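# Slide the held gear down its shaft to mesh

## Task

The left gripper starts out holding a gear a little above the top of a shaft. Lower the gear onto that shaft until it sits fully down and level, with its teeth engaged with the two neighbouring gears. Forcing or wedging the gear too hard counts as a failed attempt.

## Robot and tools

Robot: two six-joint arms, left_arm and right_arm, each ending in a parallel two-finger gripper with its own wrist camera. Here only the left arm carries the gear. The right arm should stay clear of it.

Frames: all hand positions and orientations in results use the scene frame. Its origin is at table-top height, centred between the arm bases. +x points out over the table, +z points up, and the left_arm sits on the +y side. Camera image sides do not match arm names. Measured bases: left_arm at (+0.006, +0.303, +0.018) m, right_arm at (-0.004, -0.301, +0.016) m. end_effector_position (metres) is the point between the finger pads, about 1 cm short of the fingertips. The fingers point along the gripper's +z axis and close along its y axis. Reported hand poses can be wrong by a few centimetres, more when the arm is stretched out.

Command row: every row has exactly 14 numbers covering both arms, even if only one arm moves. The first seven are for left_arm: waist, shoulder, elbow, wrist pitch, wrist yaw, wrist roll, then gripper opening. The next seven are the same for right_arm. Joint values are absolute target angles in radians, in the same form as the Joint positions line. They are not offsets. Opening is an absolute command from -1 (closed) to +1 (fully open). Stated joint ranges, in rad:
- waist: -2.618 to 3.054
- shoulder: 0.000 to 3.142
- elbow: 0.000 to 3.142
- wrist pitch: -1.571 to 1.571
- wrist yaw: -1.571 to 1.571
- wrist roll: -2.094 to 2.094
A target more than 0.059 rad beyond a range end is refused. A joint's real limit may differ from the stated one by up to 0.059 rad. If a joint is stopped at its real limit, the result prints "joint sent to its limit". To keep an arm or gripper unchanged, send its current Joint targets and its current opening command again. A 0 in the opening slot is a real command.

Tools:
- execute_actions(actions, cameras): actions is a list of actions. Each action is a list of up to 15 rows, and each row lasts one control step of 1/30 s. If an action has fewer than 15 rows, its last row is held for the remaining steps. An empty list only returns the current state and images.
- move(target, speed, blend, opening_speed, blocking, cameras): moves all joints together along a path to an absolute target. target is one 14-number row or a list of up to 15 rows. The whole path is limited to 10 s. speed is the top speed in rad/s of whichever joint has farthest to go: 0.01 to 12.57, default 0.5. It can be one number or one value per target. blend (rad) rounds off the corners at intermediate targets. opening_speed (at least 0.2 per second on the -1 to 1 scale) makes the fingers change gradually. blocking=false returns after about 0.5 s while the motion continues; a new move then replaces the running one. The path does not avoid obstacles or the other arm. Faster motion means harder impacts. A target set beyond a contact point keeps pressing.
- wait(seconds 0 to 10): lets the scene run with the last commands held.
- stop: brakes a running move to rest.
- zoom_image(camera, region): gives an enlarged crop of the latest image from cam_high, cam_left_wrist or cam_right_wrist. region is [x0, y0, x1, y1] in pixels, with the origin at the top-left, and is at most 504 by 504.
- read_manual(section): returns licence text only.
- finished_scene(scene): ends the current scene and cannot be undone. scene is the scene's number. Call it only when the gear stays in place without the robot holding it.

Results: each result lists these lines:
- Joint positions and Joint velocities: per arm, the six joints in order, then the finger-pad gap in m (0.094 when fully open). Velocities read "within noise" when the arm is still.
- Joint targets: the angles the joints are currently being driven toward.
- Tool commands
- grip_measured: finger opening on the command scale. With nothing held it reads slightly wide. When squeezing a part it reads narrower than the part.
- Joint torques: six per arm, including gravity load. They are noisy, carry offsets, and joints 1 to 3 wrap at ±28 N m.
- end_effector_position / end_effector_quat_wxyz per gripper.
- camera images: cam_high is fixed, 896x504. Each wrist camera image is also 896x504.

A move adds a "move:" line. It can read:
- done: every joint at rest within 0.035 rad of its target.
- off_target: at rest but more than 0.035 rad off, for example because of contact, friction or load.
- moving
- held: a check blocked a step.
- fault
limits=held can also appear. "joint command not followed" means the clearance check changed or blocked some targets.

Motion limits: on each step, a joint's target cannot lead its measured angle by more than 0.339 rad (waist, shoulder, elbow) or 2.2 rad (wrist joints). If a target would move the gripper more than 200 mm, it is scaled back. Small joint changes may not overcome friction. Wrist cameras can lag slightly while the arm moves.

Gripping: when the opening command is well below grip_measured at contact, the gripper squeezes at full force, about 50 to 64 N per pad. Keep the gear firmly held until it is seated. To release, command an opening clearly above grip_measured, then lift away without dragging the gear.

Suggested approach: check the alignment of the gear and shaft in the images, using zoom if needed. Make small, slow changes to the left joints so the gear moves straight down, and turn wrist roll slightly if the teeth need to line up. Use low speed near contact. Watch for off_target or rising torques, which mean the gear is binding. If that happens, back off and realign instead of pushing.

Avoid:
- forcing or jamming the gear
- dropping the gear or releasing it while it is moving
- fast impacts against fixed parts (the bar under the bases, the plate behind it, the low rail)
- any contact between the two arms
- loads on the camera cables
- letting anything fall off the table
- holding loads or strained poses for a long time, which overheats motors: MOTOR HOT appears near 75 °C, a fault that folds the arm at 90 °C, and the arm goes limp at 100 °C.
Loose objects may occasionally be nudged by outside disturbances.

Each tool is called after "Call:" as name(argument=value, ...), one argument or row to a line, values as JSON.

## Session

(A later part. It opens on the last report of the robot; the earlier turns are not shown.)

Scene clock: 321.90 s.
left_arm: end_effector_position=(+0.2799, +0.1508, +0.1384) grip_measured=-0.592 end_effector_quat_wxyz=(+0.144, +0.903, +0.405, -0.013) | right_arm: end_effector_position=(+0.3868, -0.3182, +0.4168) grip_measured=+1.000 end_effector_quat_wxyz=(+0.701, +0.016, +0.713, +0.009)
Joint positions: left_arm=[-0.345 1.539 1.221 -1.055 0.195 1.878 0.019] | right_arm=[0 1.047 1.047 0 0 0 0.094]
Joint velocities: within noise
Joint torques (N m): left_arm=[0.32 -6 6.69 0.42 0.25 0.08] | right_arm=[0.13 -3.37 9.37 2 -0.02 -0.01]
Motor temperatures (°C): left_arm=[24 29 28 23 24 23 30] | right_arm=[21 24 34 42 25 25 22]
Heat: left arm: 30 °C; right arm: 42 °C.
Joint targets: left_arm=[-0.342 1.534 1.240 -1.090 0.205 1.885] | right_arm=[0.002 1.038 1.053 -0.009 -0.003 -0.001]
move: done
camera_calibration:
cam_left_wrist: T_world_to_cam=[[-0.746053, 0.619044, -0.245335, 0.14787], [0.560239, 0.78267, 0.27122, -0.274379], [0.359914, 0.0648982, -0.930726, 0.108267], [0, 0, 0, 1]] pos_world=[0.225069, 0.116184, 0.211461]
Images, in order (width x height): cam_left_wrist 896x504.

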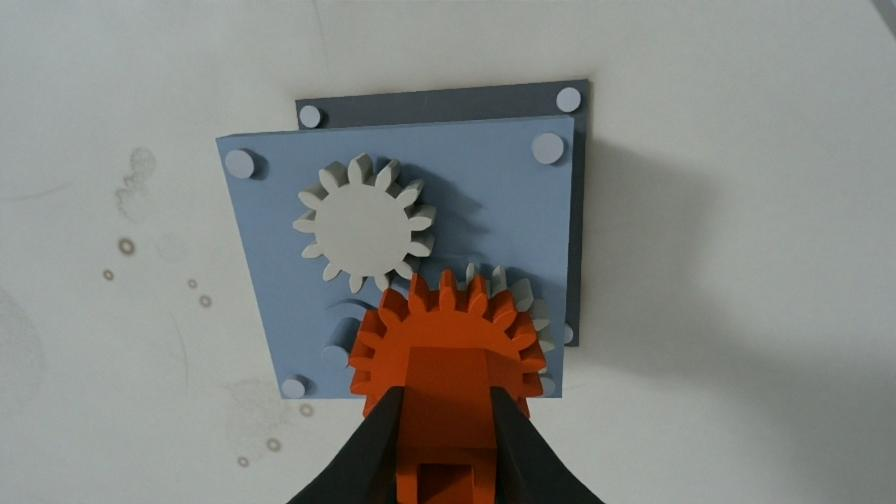

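Call:
move(
  target=[
    [-0.342,1.534,1.300,-1.16,0.205,1.885,-1,0.002,1.038,1.053,-0.009,-0.003,-0.001,1],
    [-0.352,1.701,1.505,-1.250,0.186,1.618,-1,0.002,1.038,1.053,-0.009,-0.003,-0.001,1],
  ],
  speed=[0.25,0.25],
  cameras=["cam_left_wrist"],
)

Call:
zoom_image(
  camera="cam_left_wrist",
  region=[420, 100, 560, 240],
)

Call:
zoom_image(
  camera="cam_left_wrist",
  region=[490, 210, 630, 350],
)

Call:
zoom_image(
  camera="cam_left_wrist",
  region=[390, 210, 490, 300],
)

Scene clock: 343.23 s.
left_arm: end_effector_position=(+0.3076, +0.1416, +0.1638) grip_measured=-0.592 end_effector_quat_wxyz=(+0.120, +0.846, +0.518, -0.039) | right_arm: end_effector_position=(+0.3868, -0.3182, +0.4168) grip_measured=+1.000 end_effector_quat_wxyz=(+0.701, +0.016, +0.713, +0.009)
Joint positions: left_arm=[-0.345 1.686 1.485 -1.214 0.184 1.626 0.019] | right_arm=[0 1.047 1.047 0 0 0 0.094]
Joint velocities: within noise
Joint torques (N m): left_arm=[-0.49 -5.65 6.76 0.34 0.15 -0.1] | right_arm=[0.14 -3.36 9.36 2 -0.03 0]
Motor temperatures (°C): left_arm=[24 28 30 22 24 23 30] | right_arm=[21 24 34 43 25 25 22]
Heat: left arm: 30 °C; right arm: 43 °C.
Joint targets: left_arm=[-0.352 1.701 1.505 -1.250 0.186 1.618] | right_arm=[0.002 1.038 1.053 -0.009 -0.003 -0.001]
move: off_target (left_arm); left_arm: the wrist pitch is farthest, 0.036 rad from its target
camera_calibration:
cam_left_wrist: T_world_to_cam=[[-0.893476, 0.419938, -0.159229, 0.239865], [0.379932, 0.895804, 0.230623, -0.243461], [0.239485, 0.14556, -0.959927, 0.15292], [0, 0, 0, 1]] pos_world=[0.27019, 0.0951061, 0.241133]
Images, in order (width x height): cam_left_wrist 896x504.

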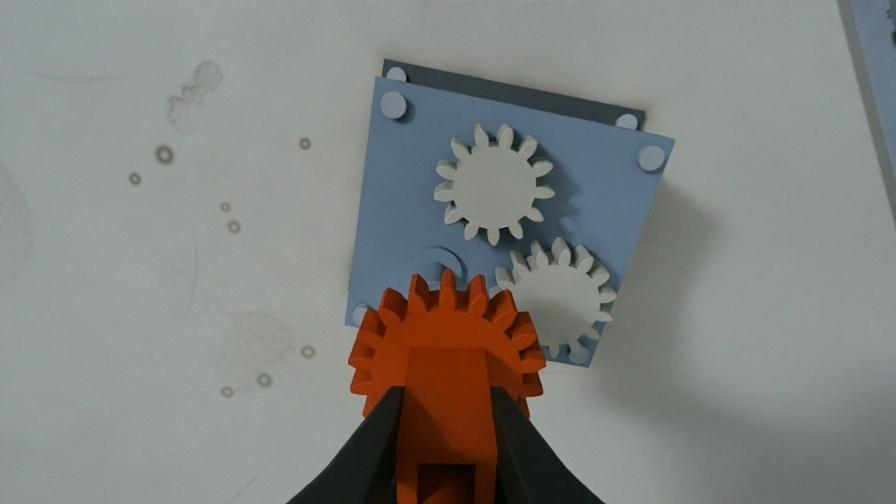

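Scaled by 3.600.

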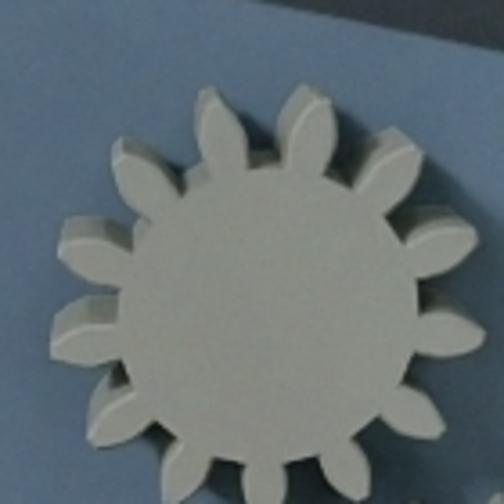

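Scaled by 3.600.

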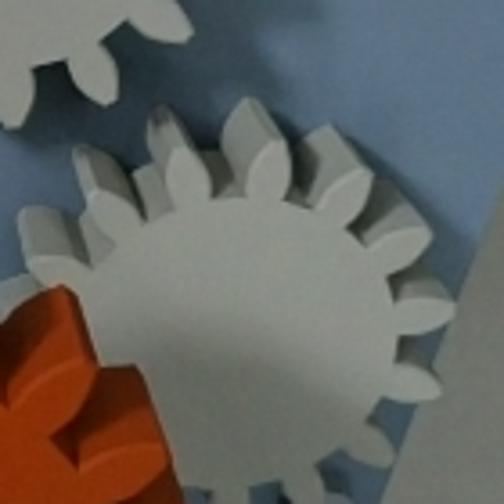

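Scaled by 5.040.

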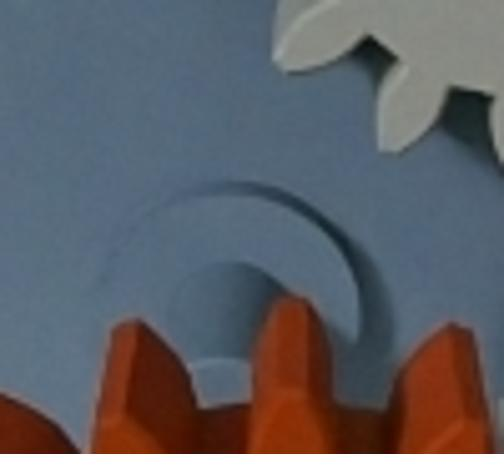

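Call:
move(
  target=[-0.372,1.7285,1.402,-1.128,0.186,1.598,-1,0.002,1.038,1.053,-0.009,-0.003,-0.001,1],
  speed=0.12,
  cameras=["cam_left_wrist"],
)

Call:
zoom_image(
  camera="cam_left_wrist",
  region=[400, 120, 550, 270],
)

Call:
zoom_image(
  camera="cam_left_wrist",
  region=[500, 240, 660, 400],
)

Call:
zoom_image(
  camera="cam_left_wrist",
  region=[400, 220, 560, 380],
)

Scene clock: 387.70 s.
left_arm: end_effector_position=(+0.3102, +0.1328, +0.1390) grip_measured=-0.592 end_effector_quat_wxyz=(+0.120, +0.846, +0.518, -0.041) | right_arm: end_effector_position=(+0.3868, -0.3182, +0.4168) grip_measured=+1.000 end_effector_quat_wxyz=(+0.701, +0.016, +0.713, +0.009)
Joint positions: left_arm=[-0.364 1.712 1.416 -1.119 0.183 1.606 0.019] | right_arm=[0 1.047 1.047 0 0 0 0.094]
Joint velocities: within noise
Joint torques (N m): left_arm=[-0.53 -5.82 4.27 0.57 0.15 -0.09] | right_arm=[0.13 -3.36 9.36 2 -0.02 -0.01]
Motor temperatures (°C): left_arm=[24 29 31 22 24 23 30] | right_arm=[21 24 34 43 25 25 22]
Heat: left arm: 31 °C; right arm: 43 °C.
Joint targets: left_arm=[-0.372 1.728 1.402 -1.128 0.186 1.598] | right_arm=[0.002 1.038 1.053 -0.009 -0.003 -0.001]
move: done
camera_calibration:
cam_left_wrist: T_world_to_cam=[[-0.894178, 0.419634, -0.156055, 0.241872], [0.380648, 0.896059, 0.228443, -0.230814], [0.235697, 0.144867, -0.960969, 0.131287], [0, 0, 0, 1]] pos_world=[0.273191, 0.0863062, 0.216636]
Images, in order (width x height): cam_left_wrist 896x504.

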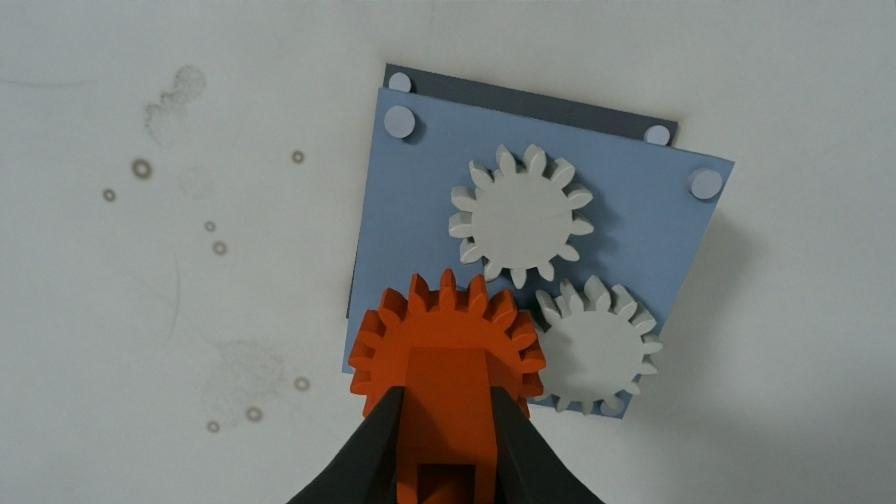

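Scaled by 3.360.

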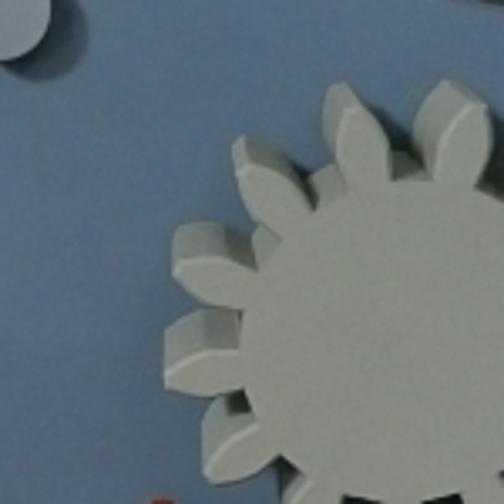

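Scaled by 3.150.

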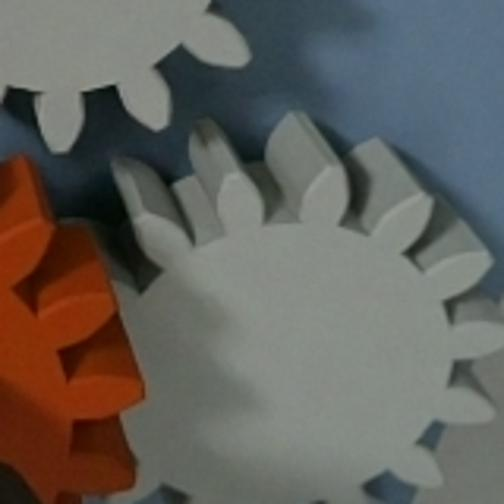

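Scaled by 3.150.

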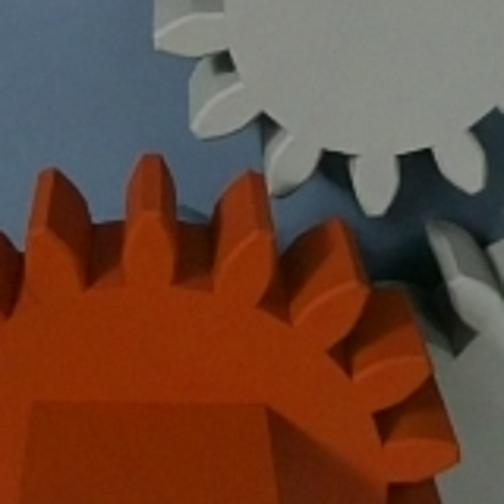

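Call:
zoom_image(
  camera="cam_left_wrist",
  region=[440, 135, 600, 295],
)

Call:
zoom_image(
  camera="cam_left_wrist",
  region=[510, 265, 670, 425],
)

Scaled by 3.150.

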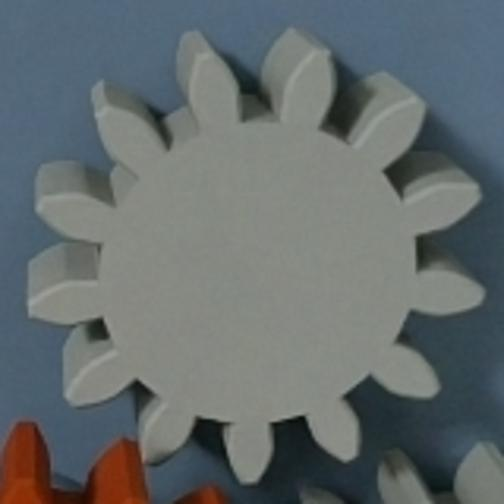

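Scaled by 3.150.

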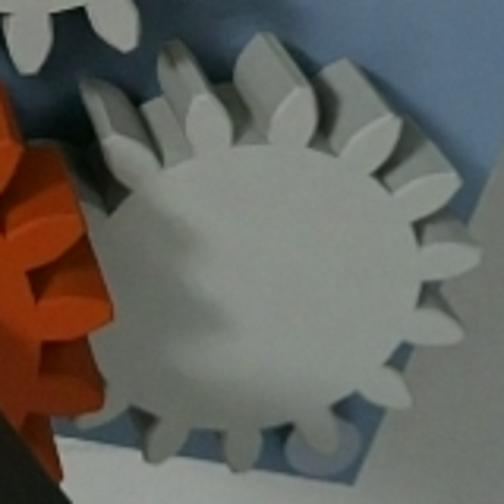

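Call:
move(
  target=[-0.374,1.7285,1.382,-1.107,0.186,1.580,-1,0.002,1.038,1.053,-0.009,-0.003,-0.001,1],
  speed=0.06,
  cameras=["cam_left_wrist"],
)

Call:
zoom_image(
  camera="cam_left_wrist",
  region=[430, 240, 580, 360],
)

Scene clock: 424.70 s.
left_arm: end_effector_position=(+0.3103, +0.1327, +0.1380) grip_measured=-0.592 end_effector_quat_wxyz=(+0.120, +0.841, +0.526, -0.042) | right_arm: end_effector_position=(+0.3868, -0.3182, +0.4168) grip_measured=+1.000 end_effector_quat_wxyz=(+0.701, +0.016, +0.713, +0.009)
Joint positions: left_arm=[-0.364 1.712 1.412 -1.114 0.183 1.588 0.019] | right_arm=[0 1.047 1.047 0 0 0 0.094]
Joint velocities: within noise
Joint torques (N m): left_arm=[-0.69 -5.81 3.17 0.74 0.16 -0.09] | right_arm=[0.13 -3.37 9.37 2 -0.03 -0.01]
Motor temperatures (°C): left_arm=[24 28 28 23 24 23 30] | right_arm=[21 24 34 43 25 25 22]
Heat: left arm: 30 °C; right arm: 43 °C.
Joint targets: left_arm=[-0.374 1.728 1.382 -1.107 0.186 1.580] | right_arm=[0.002 1.038 1.053 -0.009 -0.003 -0.001]
move: done
camera_calibration:
cam_left_wrist: T_world_to_cam=[[-0.90176, 0.404136, -0.153305, 0.245895], [0.366154, 0.902713, 0.225922, -0.226591], [0.229693, 0.147594, -0.962007, 0.131964], [0, 0, 0, 1]] pos_world=[0.274394, 0.0856944, 0.215839]
Images, in order (width x height): cam_left_wrist 896x504.

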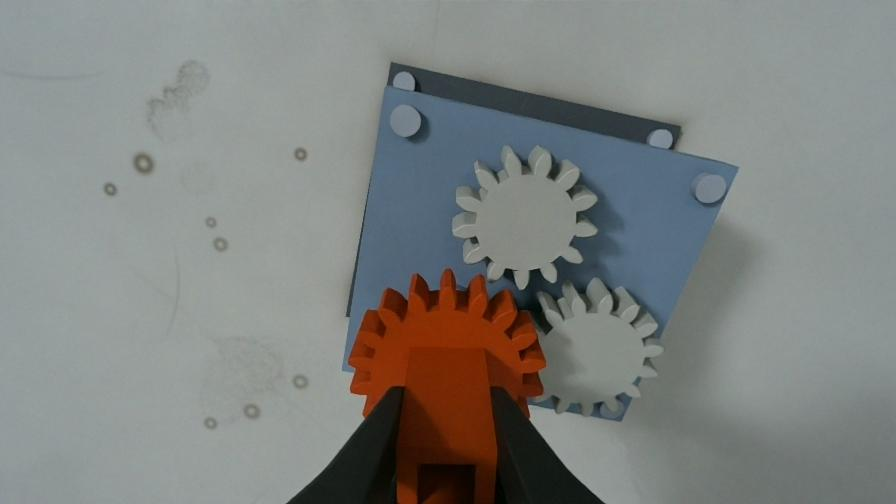

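Scaled by 3.360.

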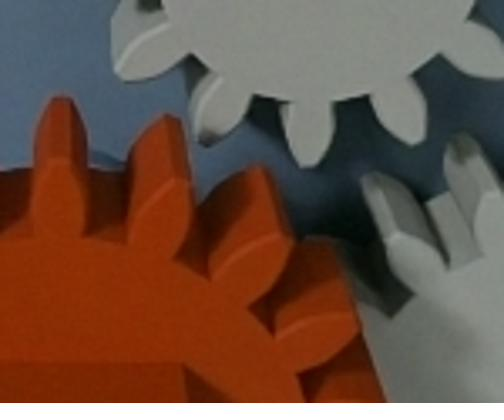

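Call:
move(
  target=[
    [-0.372,1.7285,1.442,-1.172,0.186,1.590,-1,0.002,1.038,1.053,-0.009,-0.003,-0.001,1],
    [-0.372,1.7285,1.394,-1.124,0.186,1.590,-1,0.002,1.038,1.053,-0.009,-0.003,-0.001,1],
  ],
  speed=0.08,
  cameras=["cam_left_wrist"],
)

Scene clock: 445.23 s.
left_arm: end_effector_position=(+0.3101, +0.1328, +0.1386) grip_measured=-0.592 end_effector_quat_wxyz=(+0.119, +0.841, +0.526, -0.042) | right_arm: end_effector_position=(+0.3868, -0.3182, +0.4168) grip_measured=+1.000 end_effector_quat_wxyz=(+0.701, +0.016, +0.713, +0.009)
Joint positions: left_arm=[-0.364 1.712 1.414 -1.118 0.183 1.588 0.019] | right_arm=[0 1.047 1.047 0 0 0 0.094]
Joint velocities: within noise
Joint torques (N m): left_arm=[-0.53 -5.81 3.82 0.61 0.16 0.03] | right_arm=[0.13 -3.37 9.35 2 -0.03 0]
Motor temperatures (°C): left_arm=[24 28 28 23 24 23 30] | right_arm=[21 24 34 44 25 25 22]
Heat: left arm: 30 °C; right arm: 44 °C.
Joint targets: left_arm=[-0.372 1.728 1.394 -1.124 0.186 1.590] | right_arm=[0.002 1.038 1.053 -0.009 -0.003 -0.001]
move: done
camera_calibration:
cam_left_wrist: T_world_to_cam=[[-0.902224, 0.403595, -0.151995, 0.245747], [0.365823, 0.902856, 0.225885, -0.226693], [0.228395, 0.148195, -0.962223, 0.132901], [0, 0, 0, 1]] pos_world=[0.274294, 0.0857938, 0.21644]
Images, in order (width x height): cam_left_wrist 896x504.

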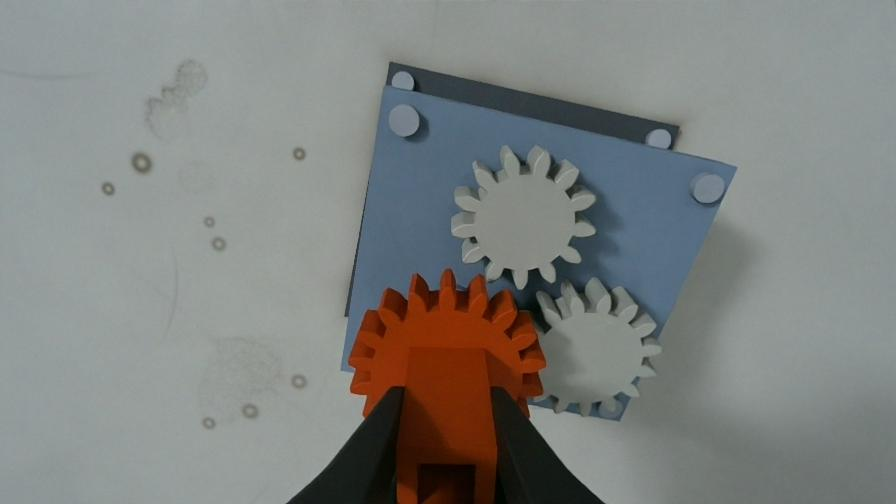

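Call:
move(
  target=[
    [-0.372,1.7285,1.442,-1.190,0.186,1.590,-1,0.002,1.038,1.053,-0.009,-0.003,-0.001,1],
    [-0.372,1.7285,1.392,-1.136,0.186,1.590,-1,0.002,1.038,1.053,-0.009,-0.003,-0.001,1],
    [-0.372,1.7285,1.390,-1.130,0.186,1.590,-1,0.002,1.038,1.053,-0.009,-0.003,-0.001,1],
  ],
  speed=[0.1,0.08,0.02],
  cameras=[],
)

Call:
move(
  target=[
    [-0.372,1.7285,1.390,-1.124,0.186,1.590,-1,0.002,1.038,1.053,-0.009,-0.003,-0.001,1],
  ],
  speed=0.02,
  cameras=["cam_left_wrist"],
)

Scene clock: 462.63 s.
left_arm: end_effector_position=(+0.3066, +0.1345, +0.1378) grip_measured=-0.592 end_effector_quat_wxyz=(+0.113, +0.841, +0.527, -0.046) | right_arm: end_effector_position=(+0.3868, -0.3182, +0.4168) grip_measured=+1.000 end_effector_quat_wxyz=(+0.701, +0.016, +0.713, +0.009)
Joint positions: left_arm=[-0.364 1.712 1.413 -1.133 0.183 1.588 0.019] | right_arm=[0 1.047 1.047 0 0 0 0.094]
Joint velocities: within noise
Joint torques (N m): left_arm=[-0.53 -5.78 3.58 0.67 0.16 0.02] | right_arm=[0.14 -3.37 9.36 2 -0.03 0]
Motor temperatures (°C): left_arm=[24 28 28 23 24 23 30] | right_arm=[21 24 34 44 25 25 22]
Heat: left arm: 30 °C; right arm: 44 °C.
Joint targets: left_arm=[-0.372 1.728 1.390 -1.130 0.186 1.590] | right_arm=[0.002 1.038 1.053 -0.009 -0.003 -0.001]
move: done
No camera images: "cameras" was empty.

Scene clock: 463.33 s.
left_arm: end_effector_position=(+0.3066, +0.1344, +0.1378) grip_measured=-0.592 end_effector_quat_wxyz=(+0.113, +0.841, +0.527, -0.046) | right_arm: end_effector_position=(+0.3868, -0.3182, +0.4168) grip_measured=+1.000 end_effector_quat_wxyz=(+0.701, +0.016, +0.713, +0.009)
Joint positions: left_arm=[-0.364 1.712 1.413 -1.132 0.183 1.588 0.019] | right_arm=[0 1.047 1.047 0 0 0 0.094]
Joint velocities: within noise
Joint torques (N m): left_arm=[-0.55 -5.78 3.59 0.73 0.16 0.03] | right_arm=[0.14 -3.37 9.33 2 -0.03 -0.01]
Motor temperatures (°C): left_arm=[24 28 28 23 24 23 30] | right_arm=[21 24 34 44 25 25 22]
Heat: left arm: 30 °C; right arm: 44 °C.
Joint targets: left_arm=[-0.372 1.728 1.390 -1.124 0.186 1.590] | right_arm=[0.002 1.038 1.053 -0.009 -0.003 -0.001]
move: done
camera_calibration:
cam_left_wrist: T_world_to_cam=[[-0.904169, 0.404745, -0.136601, 0.240144], [0.369188, 0.901267, 0.226757, -0.227617], [0.214893, 0.154595, -0.964324, 0.13619], [0, 0, 0, 1]] pos_world=[0.271898, 0.0868923, 0.215749]
Images, in order (width x height): cam_left_wrist 896x504.

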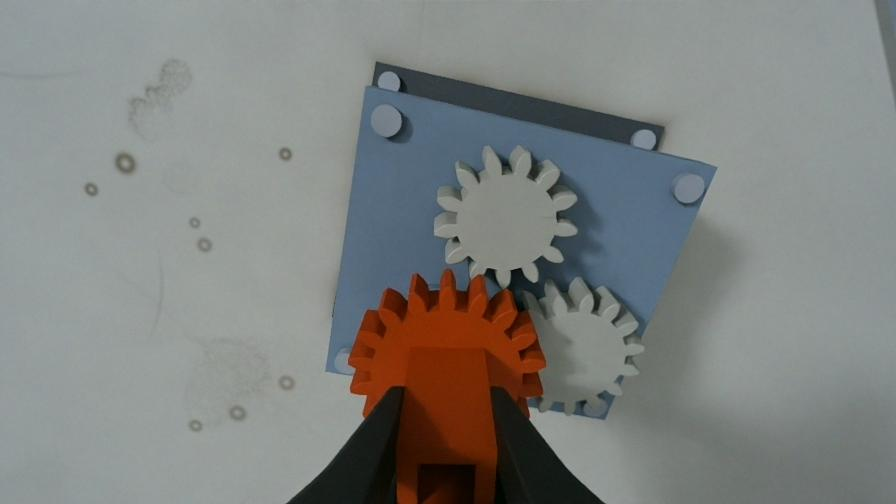

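Call:
move(
  target=[
    [-0.372,1.7285,1.391,-1.110,0.186,1.590,-1,0.002,1.038,1.053,-0.009,-0.003,-0.001,1],
  ],
  speed=0.02,
  cameras=[],
)

Call:
move(
  target=[
    [-0.372,1.7285,1.392,-1.098,0.186,1.590,-1,0.002,1.038,1.053,-0.009,-0.003,-0.001,1],
  ],
  speed=0.02,
  cameras=["cam_left_wrist"],
)

Scene clock: 470.13 s.
left_arm: end_effector_position=(+0.3069, +0.1343, +0.1378) grip_measured=-0.592 end_effector_quat_wxyz=(+0.113, +0.841, +0.527, -0.046) | right_arm: end_effector_position=(+0.3868, -0.3182, +0.4168) grip_measured=+1.000 end_effector_quat_wxyz=(+0.701, +0.016, +0.713, +0.009)
Joint positions: left_arm=[-0.364 1.712 1.413 -1.131 0.183 1.588 0.019] | right_arm=[0 1.047 1.047 0 0 0 0.094]
Joint velocities: within noise
Joint torques (N m): left_arm=[-0.54 -5.78 3.64 0.85 0.16 0.03] | right_arm=[0.14 -3.37 9.36 2 -0.02 0]
Motor temperatures (°C): left_arm=[24 28 28 23 24 23 30] | right_arm=[21 24 34 44 25 25 22]
Heat: left arm: 30 °C; right arm: 44 °C.
Joint targets: left_arm=[-0.372 1.728 1.391 -1.110 0.186 1.590] | right_arm=[0.002 1.038 1.053 -0.009 -0.003 -0.001]
move: done
No camera images: "cameras" was empty.

Scene clock: 470.97 s.
left_arm: end_effector_position=(+0.3107, +0.1327, +0.1384) grip_measured=-0.592 end_effector_quat_wxyz=(+0.120, +0.841, +0.526, -0.041) | right_arm: end_effector_position=(+0.3868, -0.3182, +0.4168) grip_measured=+1.000 end_effector_quat_wxyz=(+0.701, +0.016, +0.713, +0.009)
Joint positions: left_arm=[-0.364 1.712 1.413 -1.114 0.183 1.588 0.019] | right_arm=[0 1.047 1.047 0 0 0 0.094]
Joint velocities: within noise
Joint torques (N m): left_arm=[-0.54 -5.79 3.74 0.83 0.16 0.02] | right_arm=[0.13 -3.37 9.35 2 -0.03 0]
Motor temperatures (°C): left_arm=[24 28 28 23 24 23 30] | right_arm=[21 24 34 44 25 25 22]
Heat: left arm: 30 °C; right arm: 44 °C.
Joint targets: left_arm=[-0.372 1.728 1.392 -1.098 0.186 1.590] | right_arm=[0.002 1.038 1.053 -0.009 -0.003 -0.001]
move: done
camera_calibration:
cam_left_wrist: T_world_to_cam=[[-0.901913, 0.403406, -0.154326, 0.246536], [0.365217, 0.90304, 0.226132, -0.226583], [0.230585, 0.147589, -0.961794, 0.131893], [0, 0, 0, 1]] pos_world=[0.274694, 0.0856939, 0.216138]
Images, in order (width x height): cam_left_wrist 896x504.

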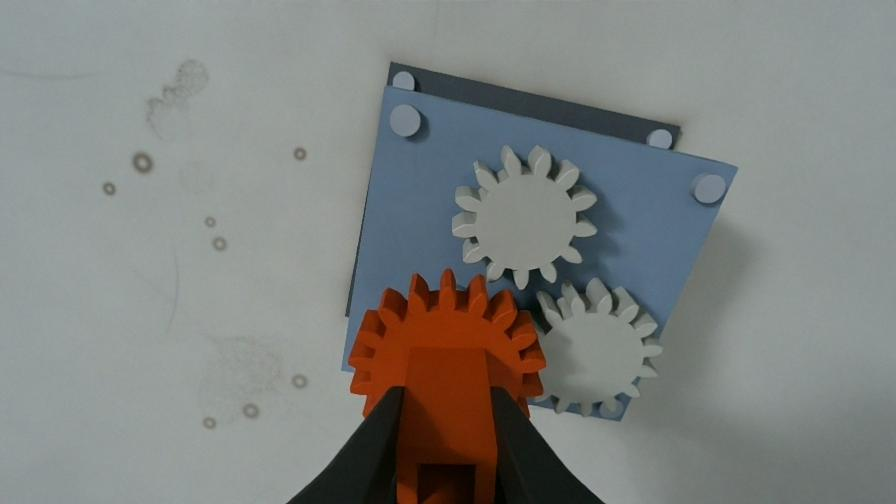

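Call:
move(
  target=[
    [-0.372,1.7285,1.394,-1.098,0.186,1.590,-1,0.002,1.038,1.053,-0.009,-0.003,-0.001,1],
    [-0.356,1.7285,1.394,-1.098,0.186,1.590,-1,0.002,1.038,1.053,-0.009,-0.003,-0.001,1],
  ],
  speed=0.02,
  cameras=[],
)

Call:
move(
  target=[
    [-0.352,1.7285,1.394,-1.098,0.186,1.590,-1,0.002,1.038,1.053,-0.009,-0.003,-0.001,1],
  ],
  speed=0.02,
  cameras=["cam_left_wrist"],
)

Scene clock: 509.93 s.
left_arm: end_effector_position=(+0.3133, +0.1334, +0.1387) grip_measured=-0.592 end_effector_quat_wxyz=(+0.123, +0.840, +0.527, -0.039) | right_arm: end_effector_position=(+0.3868, -0.3182, +0.4168) grip_measured=+1.000 end_effector_quat_wxyz=(+0.701, +0.016, +0.713, +0.009)
Joint positions: left_arm=[-0.359 1.712 1.413 -1.106 0.183 1.588 0.019] | right_arm=[0 1.047 1.047 0 0 0 0.094]
Joint velocities: within noise
Joint torques (N m): left_arm=[0.36 -5.82 3.9 0.77 0.16 0.03] | right_arm=[0.14 -3.37 9.36 2 -0.02 -0.01]
Motor temperatures (°C): left_arm=[24 28 28 23 24 23 30] | right_arm=[21 24 34 44 25 25 22]
Heat: left arm: 30 °C; right arm: 44 °C.
Joint targets: left_arm=[-0.356 1.728 1.394 -1.098 0.186 1.590] | right_arm=[0.002 1.038 1.053 -0.009 -0.003 -0.001]
move: done
No camera images: "cameras" was empty.

Scene clock: 510.63 s.
left_arm: end_effector_position=(+0.3149, +0.1340, +0.1389) grip_measured=-0.592 end_effector_quat_wxyz=(+0.125, +0.839, +0.529, -0.037) | right_arm: end_effector_position=(+0.3868, -0.3182, +0.4168) grip_measured=+1.000 end_effector_quat_wxyz=(+0.701, +0.016, +0.713, +0.009)
Joint positions: left_arm=[-0.356 1.712 1.413 -1.102 0.183 1.588 0.019] | right_arm=[0 1.047 1.047 0 0 0 0.094]
Joint velocities: within noise
Joint torques (N m): left_arm=[0.39 -5.85 3.9 0.74 0.16 0.03] | right_arm=[0.13 -3.37 9.36 2 -0.03 0]
Motor temperatures (°C): left_arm=[24 28 28 23 24 23 30] | right_arm=[21 24 34 44 25 25 22]
Heat: left arm: 30 °C; right arm: 44 °C.
Joint targets: left_arm=[-0.352 1.728 1.394 -1.098 0.186 1.590] | right_arm=[0.002 1.038 1.053 -0.009 -0.003 -0.001]
move: done
camera_calibration:
cam_left_wrist: T_world_to_cam=[[-0.90354, 0.394787, -0.166608, 0.253216], [0.354823, 0.907298, 0.225636, -0.22663], [0.240241, 0.144754, -0.95986, 0.128255], [0, 0, 0, 1]] pos_world=[0.278392, 0.087089, 0.216431]
Images, in order (width x height): cam_left_wrist 896x504.

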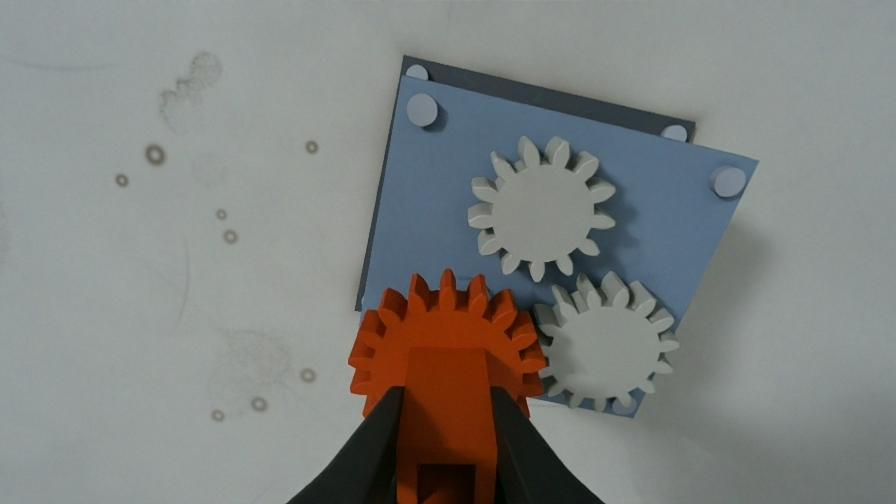

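Call:
move(
  target=[
    [-0.3505,1.675,1.495,-1.232,0.186,1.609,-1,0.002,1.038,1.053,-0.009,-0.003,-0.001,1],
  ],
  speed=0.15,
  cameras=["cam_left_wrist"],
)

Call:
zoom_image(
  camera="cam_left_wrist",
  region=[390, 210, 490, 310],
)

Call:
zoom_image(
  camera="cam_left_wrist",
  region=[430, 110, 570, 250],
)

Call:
zoom_image(
  camera="cam_left_wrist",
  region=[500, 230, 640, 370],
)

Scene clock: 524.90 s.
left_arm: end_effector_position=(+0.3083, +0.1373, +0.1587) grip_measured=-0.592 end_effector_quat_wxyz=(+0.119, +0.842, +0.524, -0.041) | right_arm: end_effector_position=(+0.3868, -0.3182, +0.4168) grip_measured=+1.000 end_effector_quat_wxyz=(+0.701, +0.016, +0.713, +0.009)
Joint positions: left_arm=[-0.356 1.696 1.477 -1.196 0.183 1.601 0.019] | right_arm=[0 1.047 1.047 0 0 0 0.094]
Joint velocities: within noise
Joint torques (N m): left_arm=[0.51 -9.07 6.6 0.35 0.17 0.1] | right_arm=[0.14 -3.36 9.36 2 -0.02 -0.01]
Motor temperatures (°C): left_arm=[24 28 28 23 24 23 30] | right_arm=[21 24 34 44 25 25 22]
Heat: left arm: 30 °C; right arm: 44 °C.
Joint targets: left_arm=[-0.351 1.675 1.495 -1.232 0.186 1.609] | right_arm=[0.002 1.038 1.053 -0.009 -0.003 -0.001]
move: off_target (left_arm); left_arm: the wrist pitch is farthest, 0.036 rad from its target
camera_calibration:
cam_left_wrist: T_world_to_cam=[[-0.900028, 0.407816, -0.153738, 0.244401], [0.369253, 0.900905, 0.228083, -0.235725], [0.231519, 0.148513, -0.961427, 0.150817], [0, 0, 0, 1]] pos_world=[0.272093, 0.0902966, 0.236338]
Images, in order (width x height): cam_left_wrist 896x504.

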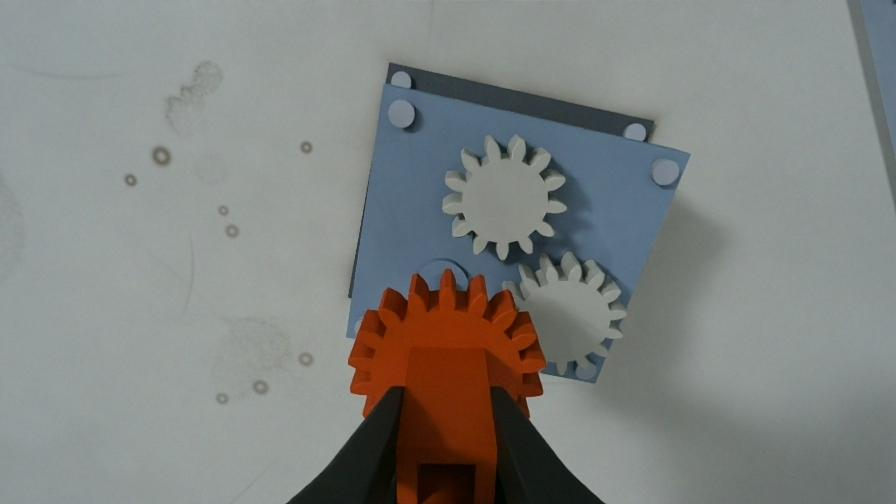

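Scaled by 5.040.

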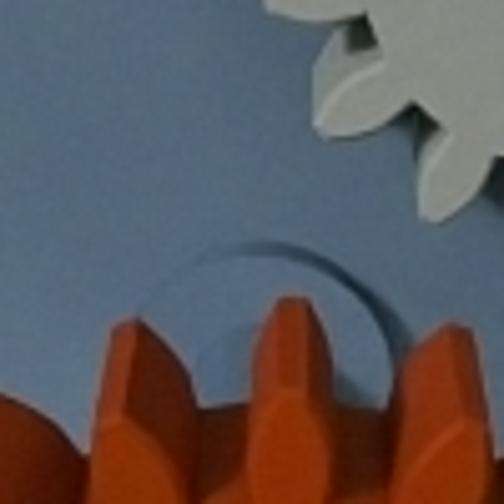

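Scaled by 3.600.

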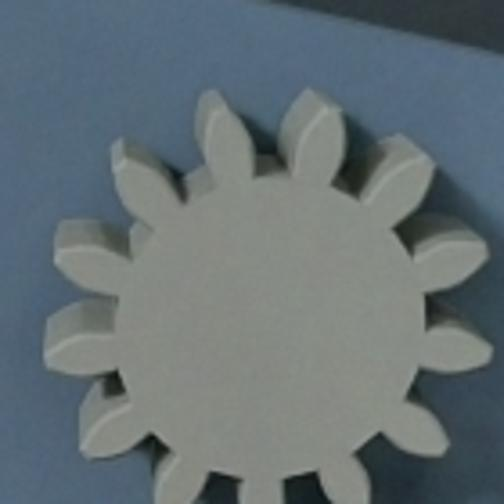

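Scaled by 3.600.

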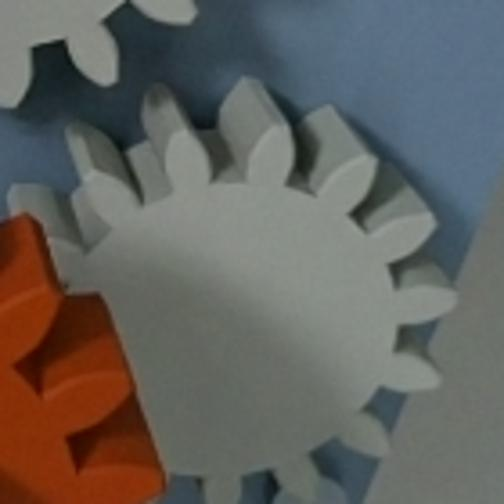

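Call:
move(
  target=[
    [-0.348,1.675,1.495,-1.199,0.186,1.609,-1,0.002,1.038,1.053,-0.009,-0.003,-0.001,1],
  ],
  speed=0.1,
  cameras=["cam_left_wrist"],
)

Call:
zoom_image(
  camera="cam_left_wrist",
  region=[410, 240, 490, 320],
)

Scene clock: 558.50 s.
left_arm: end_effector_position=(+0.3115, +0.1375, +0.1591) grip_measured=-0.592 end_effector_quat_wxyz=(+0.124, +0.841, +0.525, -0.037) | right_arm: end_effector_position=(+0.3868, -0.3182, +0.4168) grip_measured=+1.000 end_effector_quat_wxyz=(+0.701, +0.016, +0.713, +0.009)
Joint positions: left_arm=[-0.352 1.696 1.477 -1.185 0.183 1.601 0.019] | right_arm=[0 1.047 1.047 0 0 0 0.094]
Joint velocities: within noise
Joint torques (N m): left_arm=[0.38 -9.1 6.61 0.56 0.16 0.09] | right_arm=[0.13 -3.37 9.35 2 -0.03 0]
Motor temperatures (°C): left_arm=[24 30 29 23 24 23 30] | right_arm=[21 24 34 44 25 25 22]
Heat: left arm: 30 °C; right arm: 44 °C.
Joint targets: left_arm=[-0.348 1.675 1.495 -1.199 0.186 1.609] | right_arm=[0.002 1.038 1.053 -0.009 -0.003 -0.001]
move: done
camera_calibration:
cam_left_wrist: T_world_to_cam=[[-0.900188, 0.403199, -0.164595, 0.249654], [0.363009, 0.903488, 0.227889, -0.235582], [0.240595, 0.145393, -0.959674, 0.147813], [0, 0, 0, 1]] pos_world=[0.274691, 0.0906946, 0.236631]
Images, in order (width x height): cam_left_wrist 896x504.

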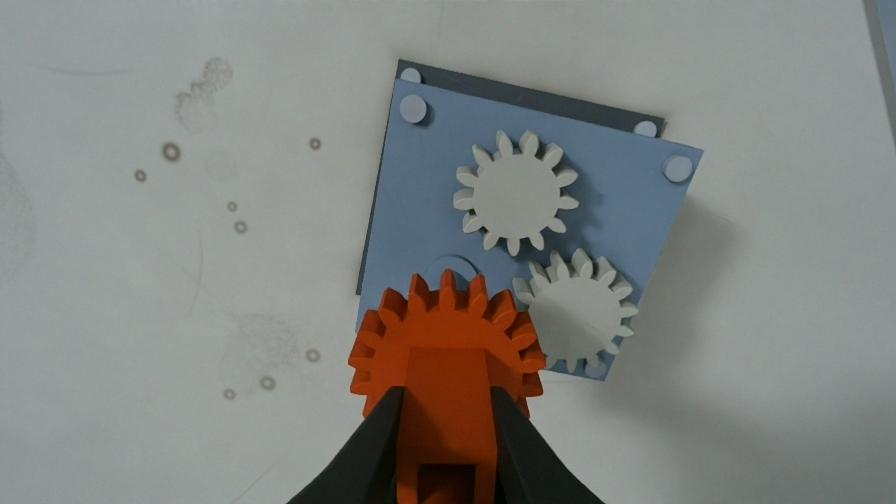

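Scaled by 6.300.

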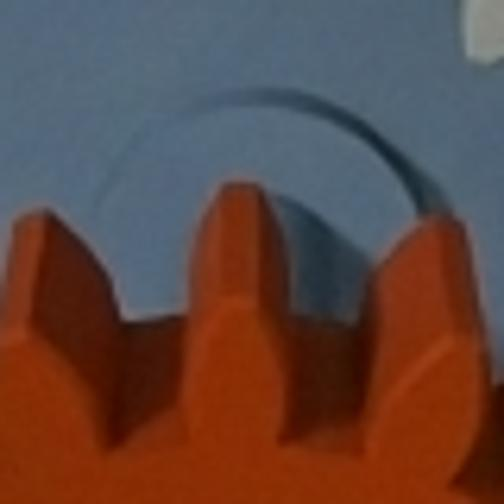

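Call:
move(
  target=[
    [-0.370,1.728,1.399,-1.121,0.186,1.583,-1,0.002,1.038,1.053,-0.009,-0.003,-0.001,1],
  ],
  speed=0.12,
  cameras=["cam_left_wrist"],
)

Call:
move(
  target=[
    [-0.372,1.728,1.385,-1.106,0.186,1.583,-1,0.002,1.038,1.053,-0.009,-0.003,-0.001,1],
  ],
  speed=0.06,
  cameras=["cam_left_wrist"],
)

Scene clock: 576.57 s.
left_arm: end_effector_position=(+0.3119, +0.1331, +0.1390) grip_measured=-0.592 end_effector_quat_wxyz=(+0.122, +0.841, +0.525, -0.039) | right_arm: end_effector_position=(+0.3868, -0.3182, +0.4168) grip_measured=+1.000 end_effector_quat_wxyz=(+0.701, +0.016, +0.713, +0.009)
Joint positions: left_arm=[-0.362 1.711 1.414 -1.111 0.182 1.591 0.019] | right_arm=[0 1.047 1.047 0 0 0 0.094]
Joint velocities: within noise
Joint torques (N m): left_arm=[-0.55 -5.74 4.22 0.59 0.17 -0.09] | right_arm=[0.14 -3.37 9.36 2 -0.03 -0.01]
Motor temperatures (°C): left_arm=[24 31 29 23 24 23 31] | right_arm=[21 24 34 44 25 25 22]
Heat: left arm: 31 °C; right arm: 44 °C.
Joint targets: left_arm=[-0.370 1.728 1.399 -1.121 0.186 1.583] | right_arm=[0.002 1.038 1.053 -0.009 -0.003 -0.001]
move: done
camera_calibration:
cam_left_wrist: T_world_to_cam=[[-0.900766, 0.403958, -0.159496, 0.247798], [0.364713, 0.90297, 0.227221, -0.227494], [0.235808, 0.146503, -0.960693, 0.130552], [0, 0, 0, 1]] pos_world=[0.275392, 0.0861947, 0.216635]
Images, in order (width x height): cam_left_wrist 896x504.

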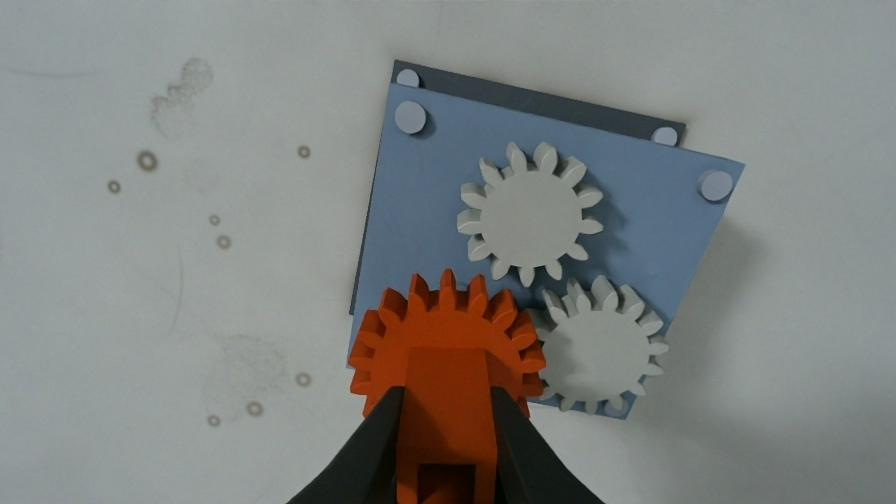

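Scene clock: 577.27 s.
left_arm: end_effector_position=(+0.3118, +0.1332, +0.1383) grip_measured=-0.592 end_effector_quat_wxyz=(+0.122, +0.841, +0.525, -0.039) | right_arm: end_effector_position=(+0.3868, -0.3182, +0.4168) grip_measured=+1.000 end_effector_quat_wxyz=(+0.701, +0.016, +0.713, +0.009)
Joint positions: left_arm=[-0.362 1.711 1.411 -1.109 0.182 1.59 0.019] | right_arm=[0 1.047 1.047 0 0 0 0.094]
Joint velocities: within noise
Joint torques (N m): left_arm=[-0.7 -5.75 3.43 0.72 0.17 -0.09] | right_arm=[0.13 -3.37 9.35 2 -0.03 -0.01]
Motor temperatures (°C): left_arm=[24 31 29 23 24 23 31] | right_arm=[21 24 34 44 25 25 22]
Heat: left arm: 31 °C; right arm: 44 °C.
Joint targets: left_arm=[-0.372 1.728 1.385 -1.106 0.186 1.583] | right_arm=[0.002 1.038 1.053 -0.009 -0.003 -0.001]
move: done
camera_calibration:
cam_left_wrist: T_world_to_cam=[[-0.901149, 0.403351, -0.158865, 0.247668], [0.36423, 0.903195, 0.227103, -0.227286], [0.235088, 0.146791, -0.960826, 0.130067], [0, 0, 0, 1]] pos_world=[0.275393, 0.0862942, 0.215935]
Images, in order (width x height): cam_left_wrist 896x504.

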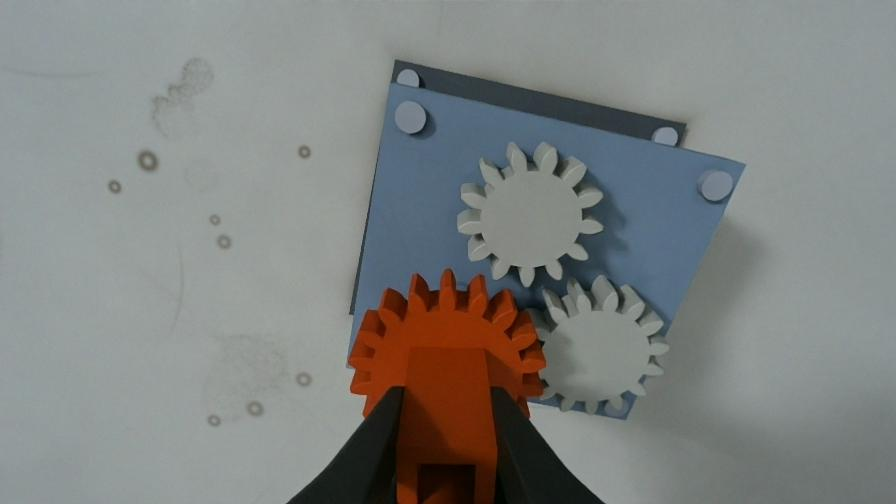

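Call:
move(
  target=[
    [-0.374,1.728,1.445,-1.168,0.186,1.586,-1,0.002,1.038,1.053,-0.009,-0.003,-0.001,1],
    [-0.374,1.728,1.402,-1.1285,0.186,1.586,-1,0.002,1.038,1.053,-0.009,-0.003,-0.001,1],
    [-0.375,1.728,1.392,-1.118,0.186,1.586,-1,0.002,1.038,1.053,-0.009,-0.003,-0.001,1],
  ],
  speed=[0.1,0.1,0.05],
  cameras=["cam_left_wrist"],
)

Scene clock: 618.77 s.
left_arm: end_effector_position=(+0.3105, +0.1320, +0.1388) grip_measured=-0.592 end_effector_quat_wxyz=(+0.120, +0.842, +0.524, -0.040) | right_arm: end_effector_position=(+0.3868, -0.3182, +0.4168) grip_measured=+1.000 end_effector_quat_wxyz=(+0.701, +0.016, +0.713, +0.009)
Joint positions: left_arm=[-0.367 1.711 1.413 -1.114 0.181 1.59 0.019] | right_arm=[0 1.047 1.047 0 0 0 0.094]
Joint velocities: within noise
Joint torques (N m): left_arm=[-0.58 -5.74 3.77 0.64 0.18 -0.05] | right_arm=[0.14 -3.37 9.36 2 -0.03 0]
Motor temperatures (°C): left_arm=[24 29 28 23 24 23 31] | right_arm=[21 24 34 44 25 25 22]
Heat: left arm: 31 °C; right arm: 44 °C.
Joint targets: left_arm=[-0.375 1.728 1.392 -1.118 0.186 1.586] | right_arm=[0.002 1.038 1.053 -0.009 -0.003 -0.001]
move: done
camera_calibration:
cam_left_wrist: T_world_to_cam=[[-0.899424, 0.407998, -0.156765, 0.245646], [0.369016, 0.901051, 0.227889, -0.227108], [0.234232, 0.14712, -0.960984, 0.131294], [0, 0, 0, 1]] pos_world=[0.273993, 0.0850973, 0.216436]
Images, in order (width x height): cam_left_wrist 896x504.

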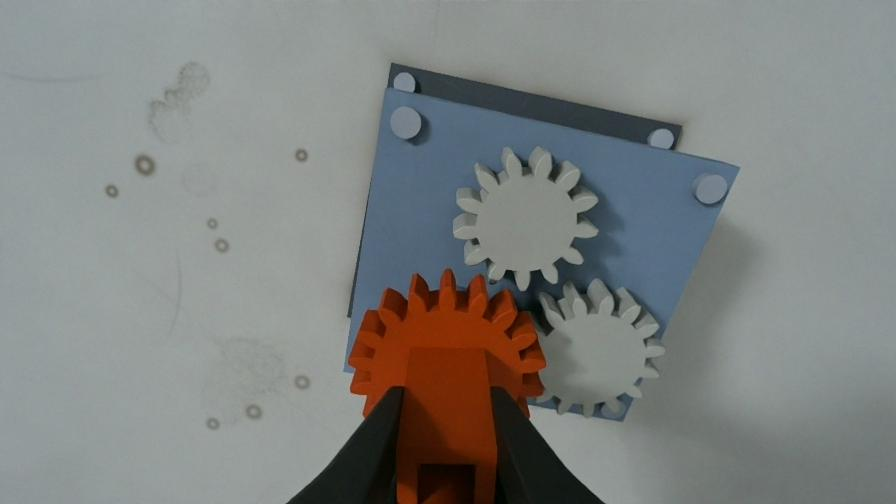

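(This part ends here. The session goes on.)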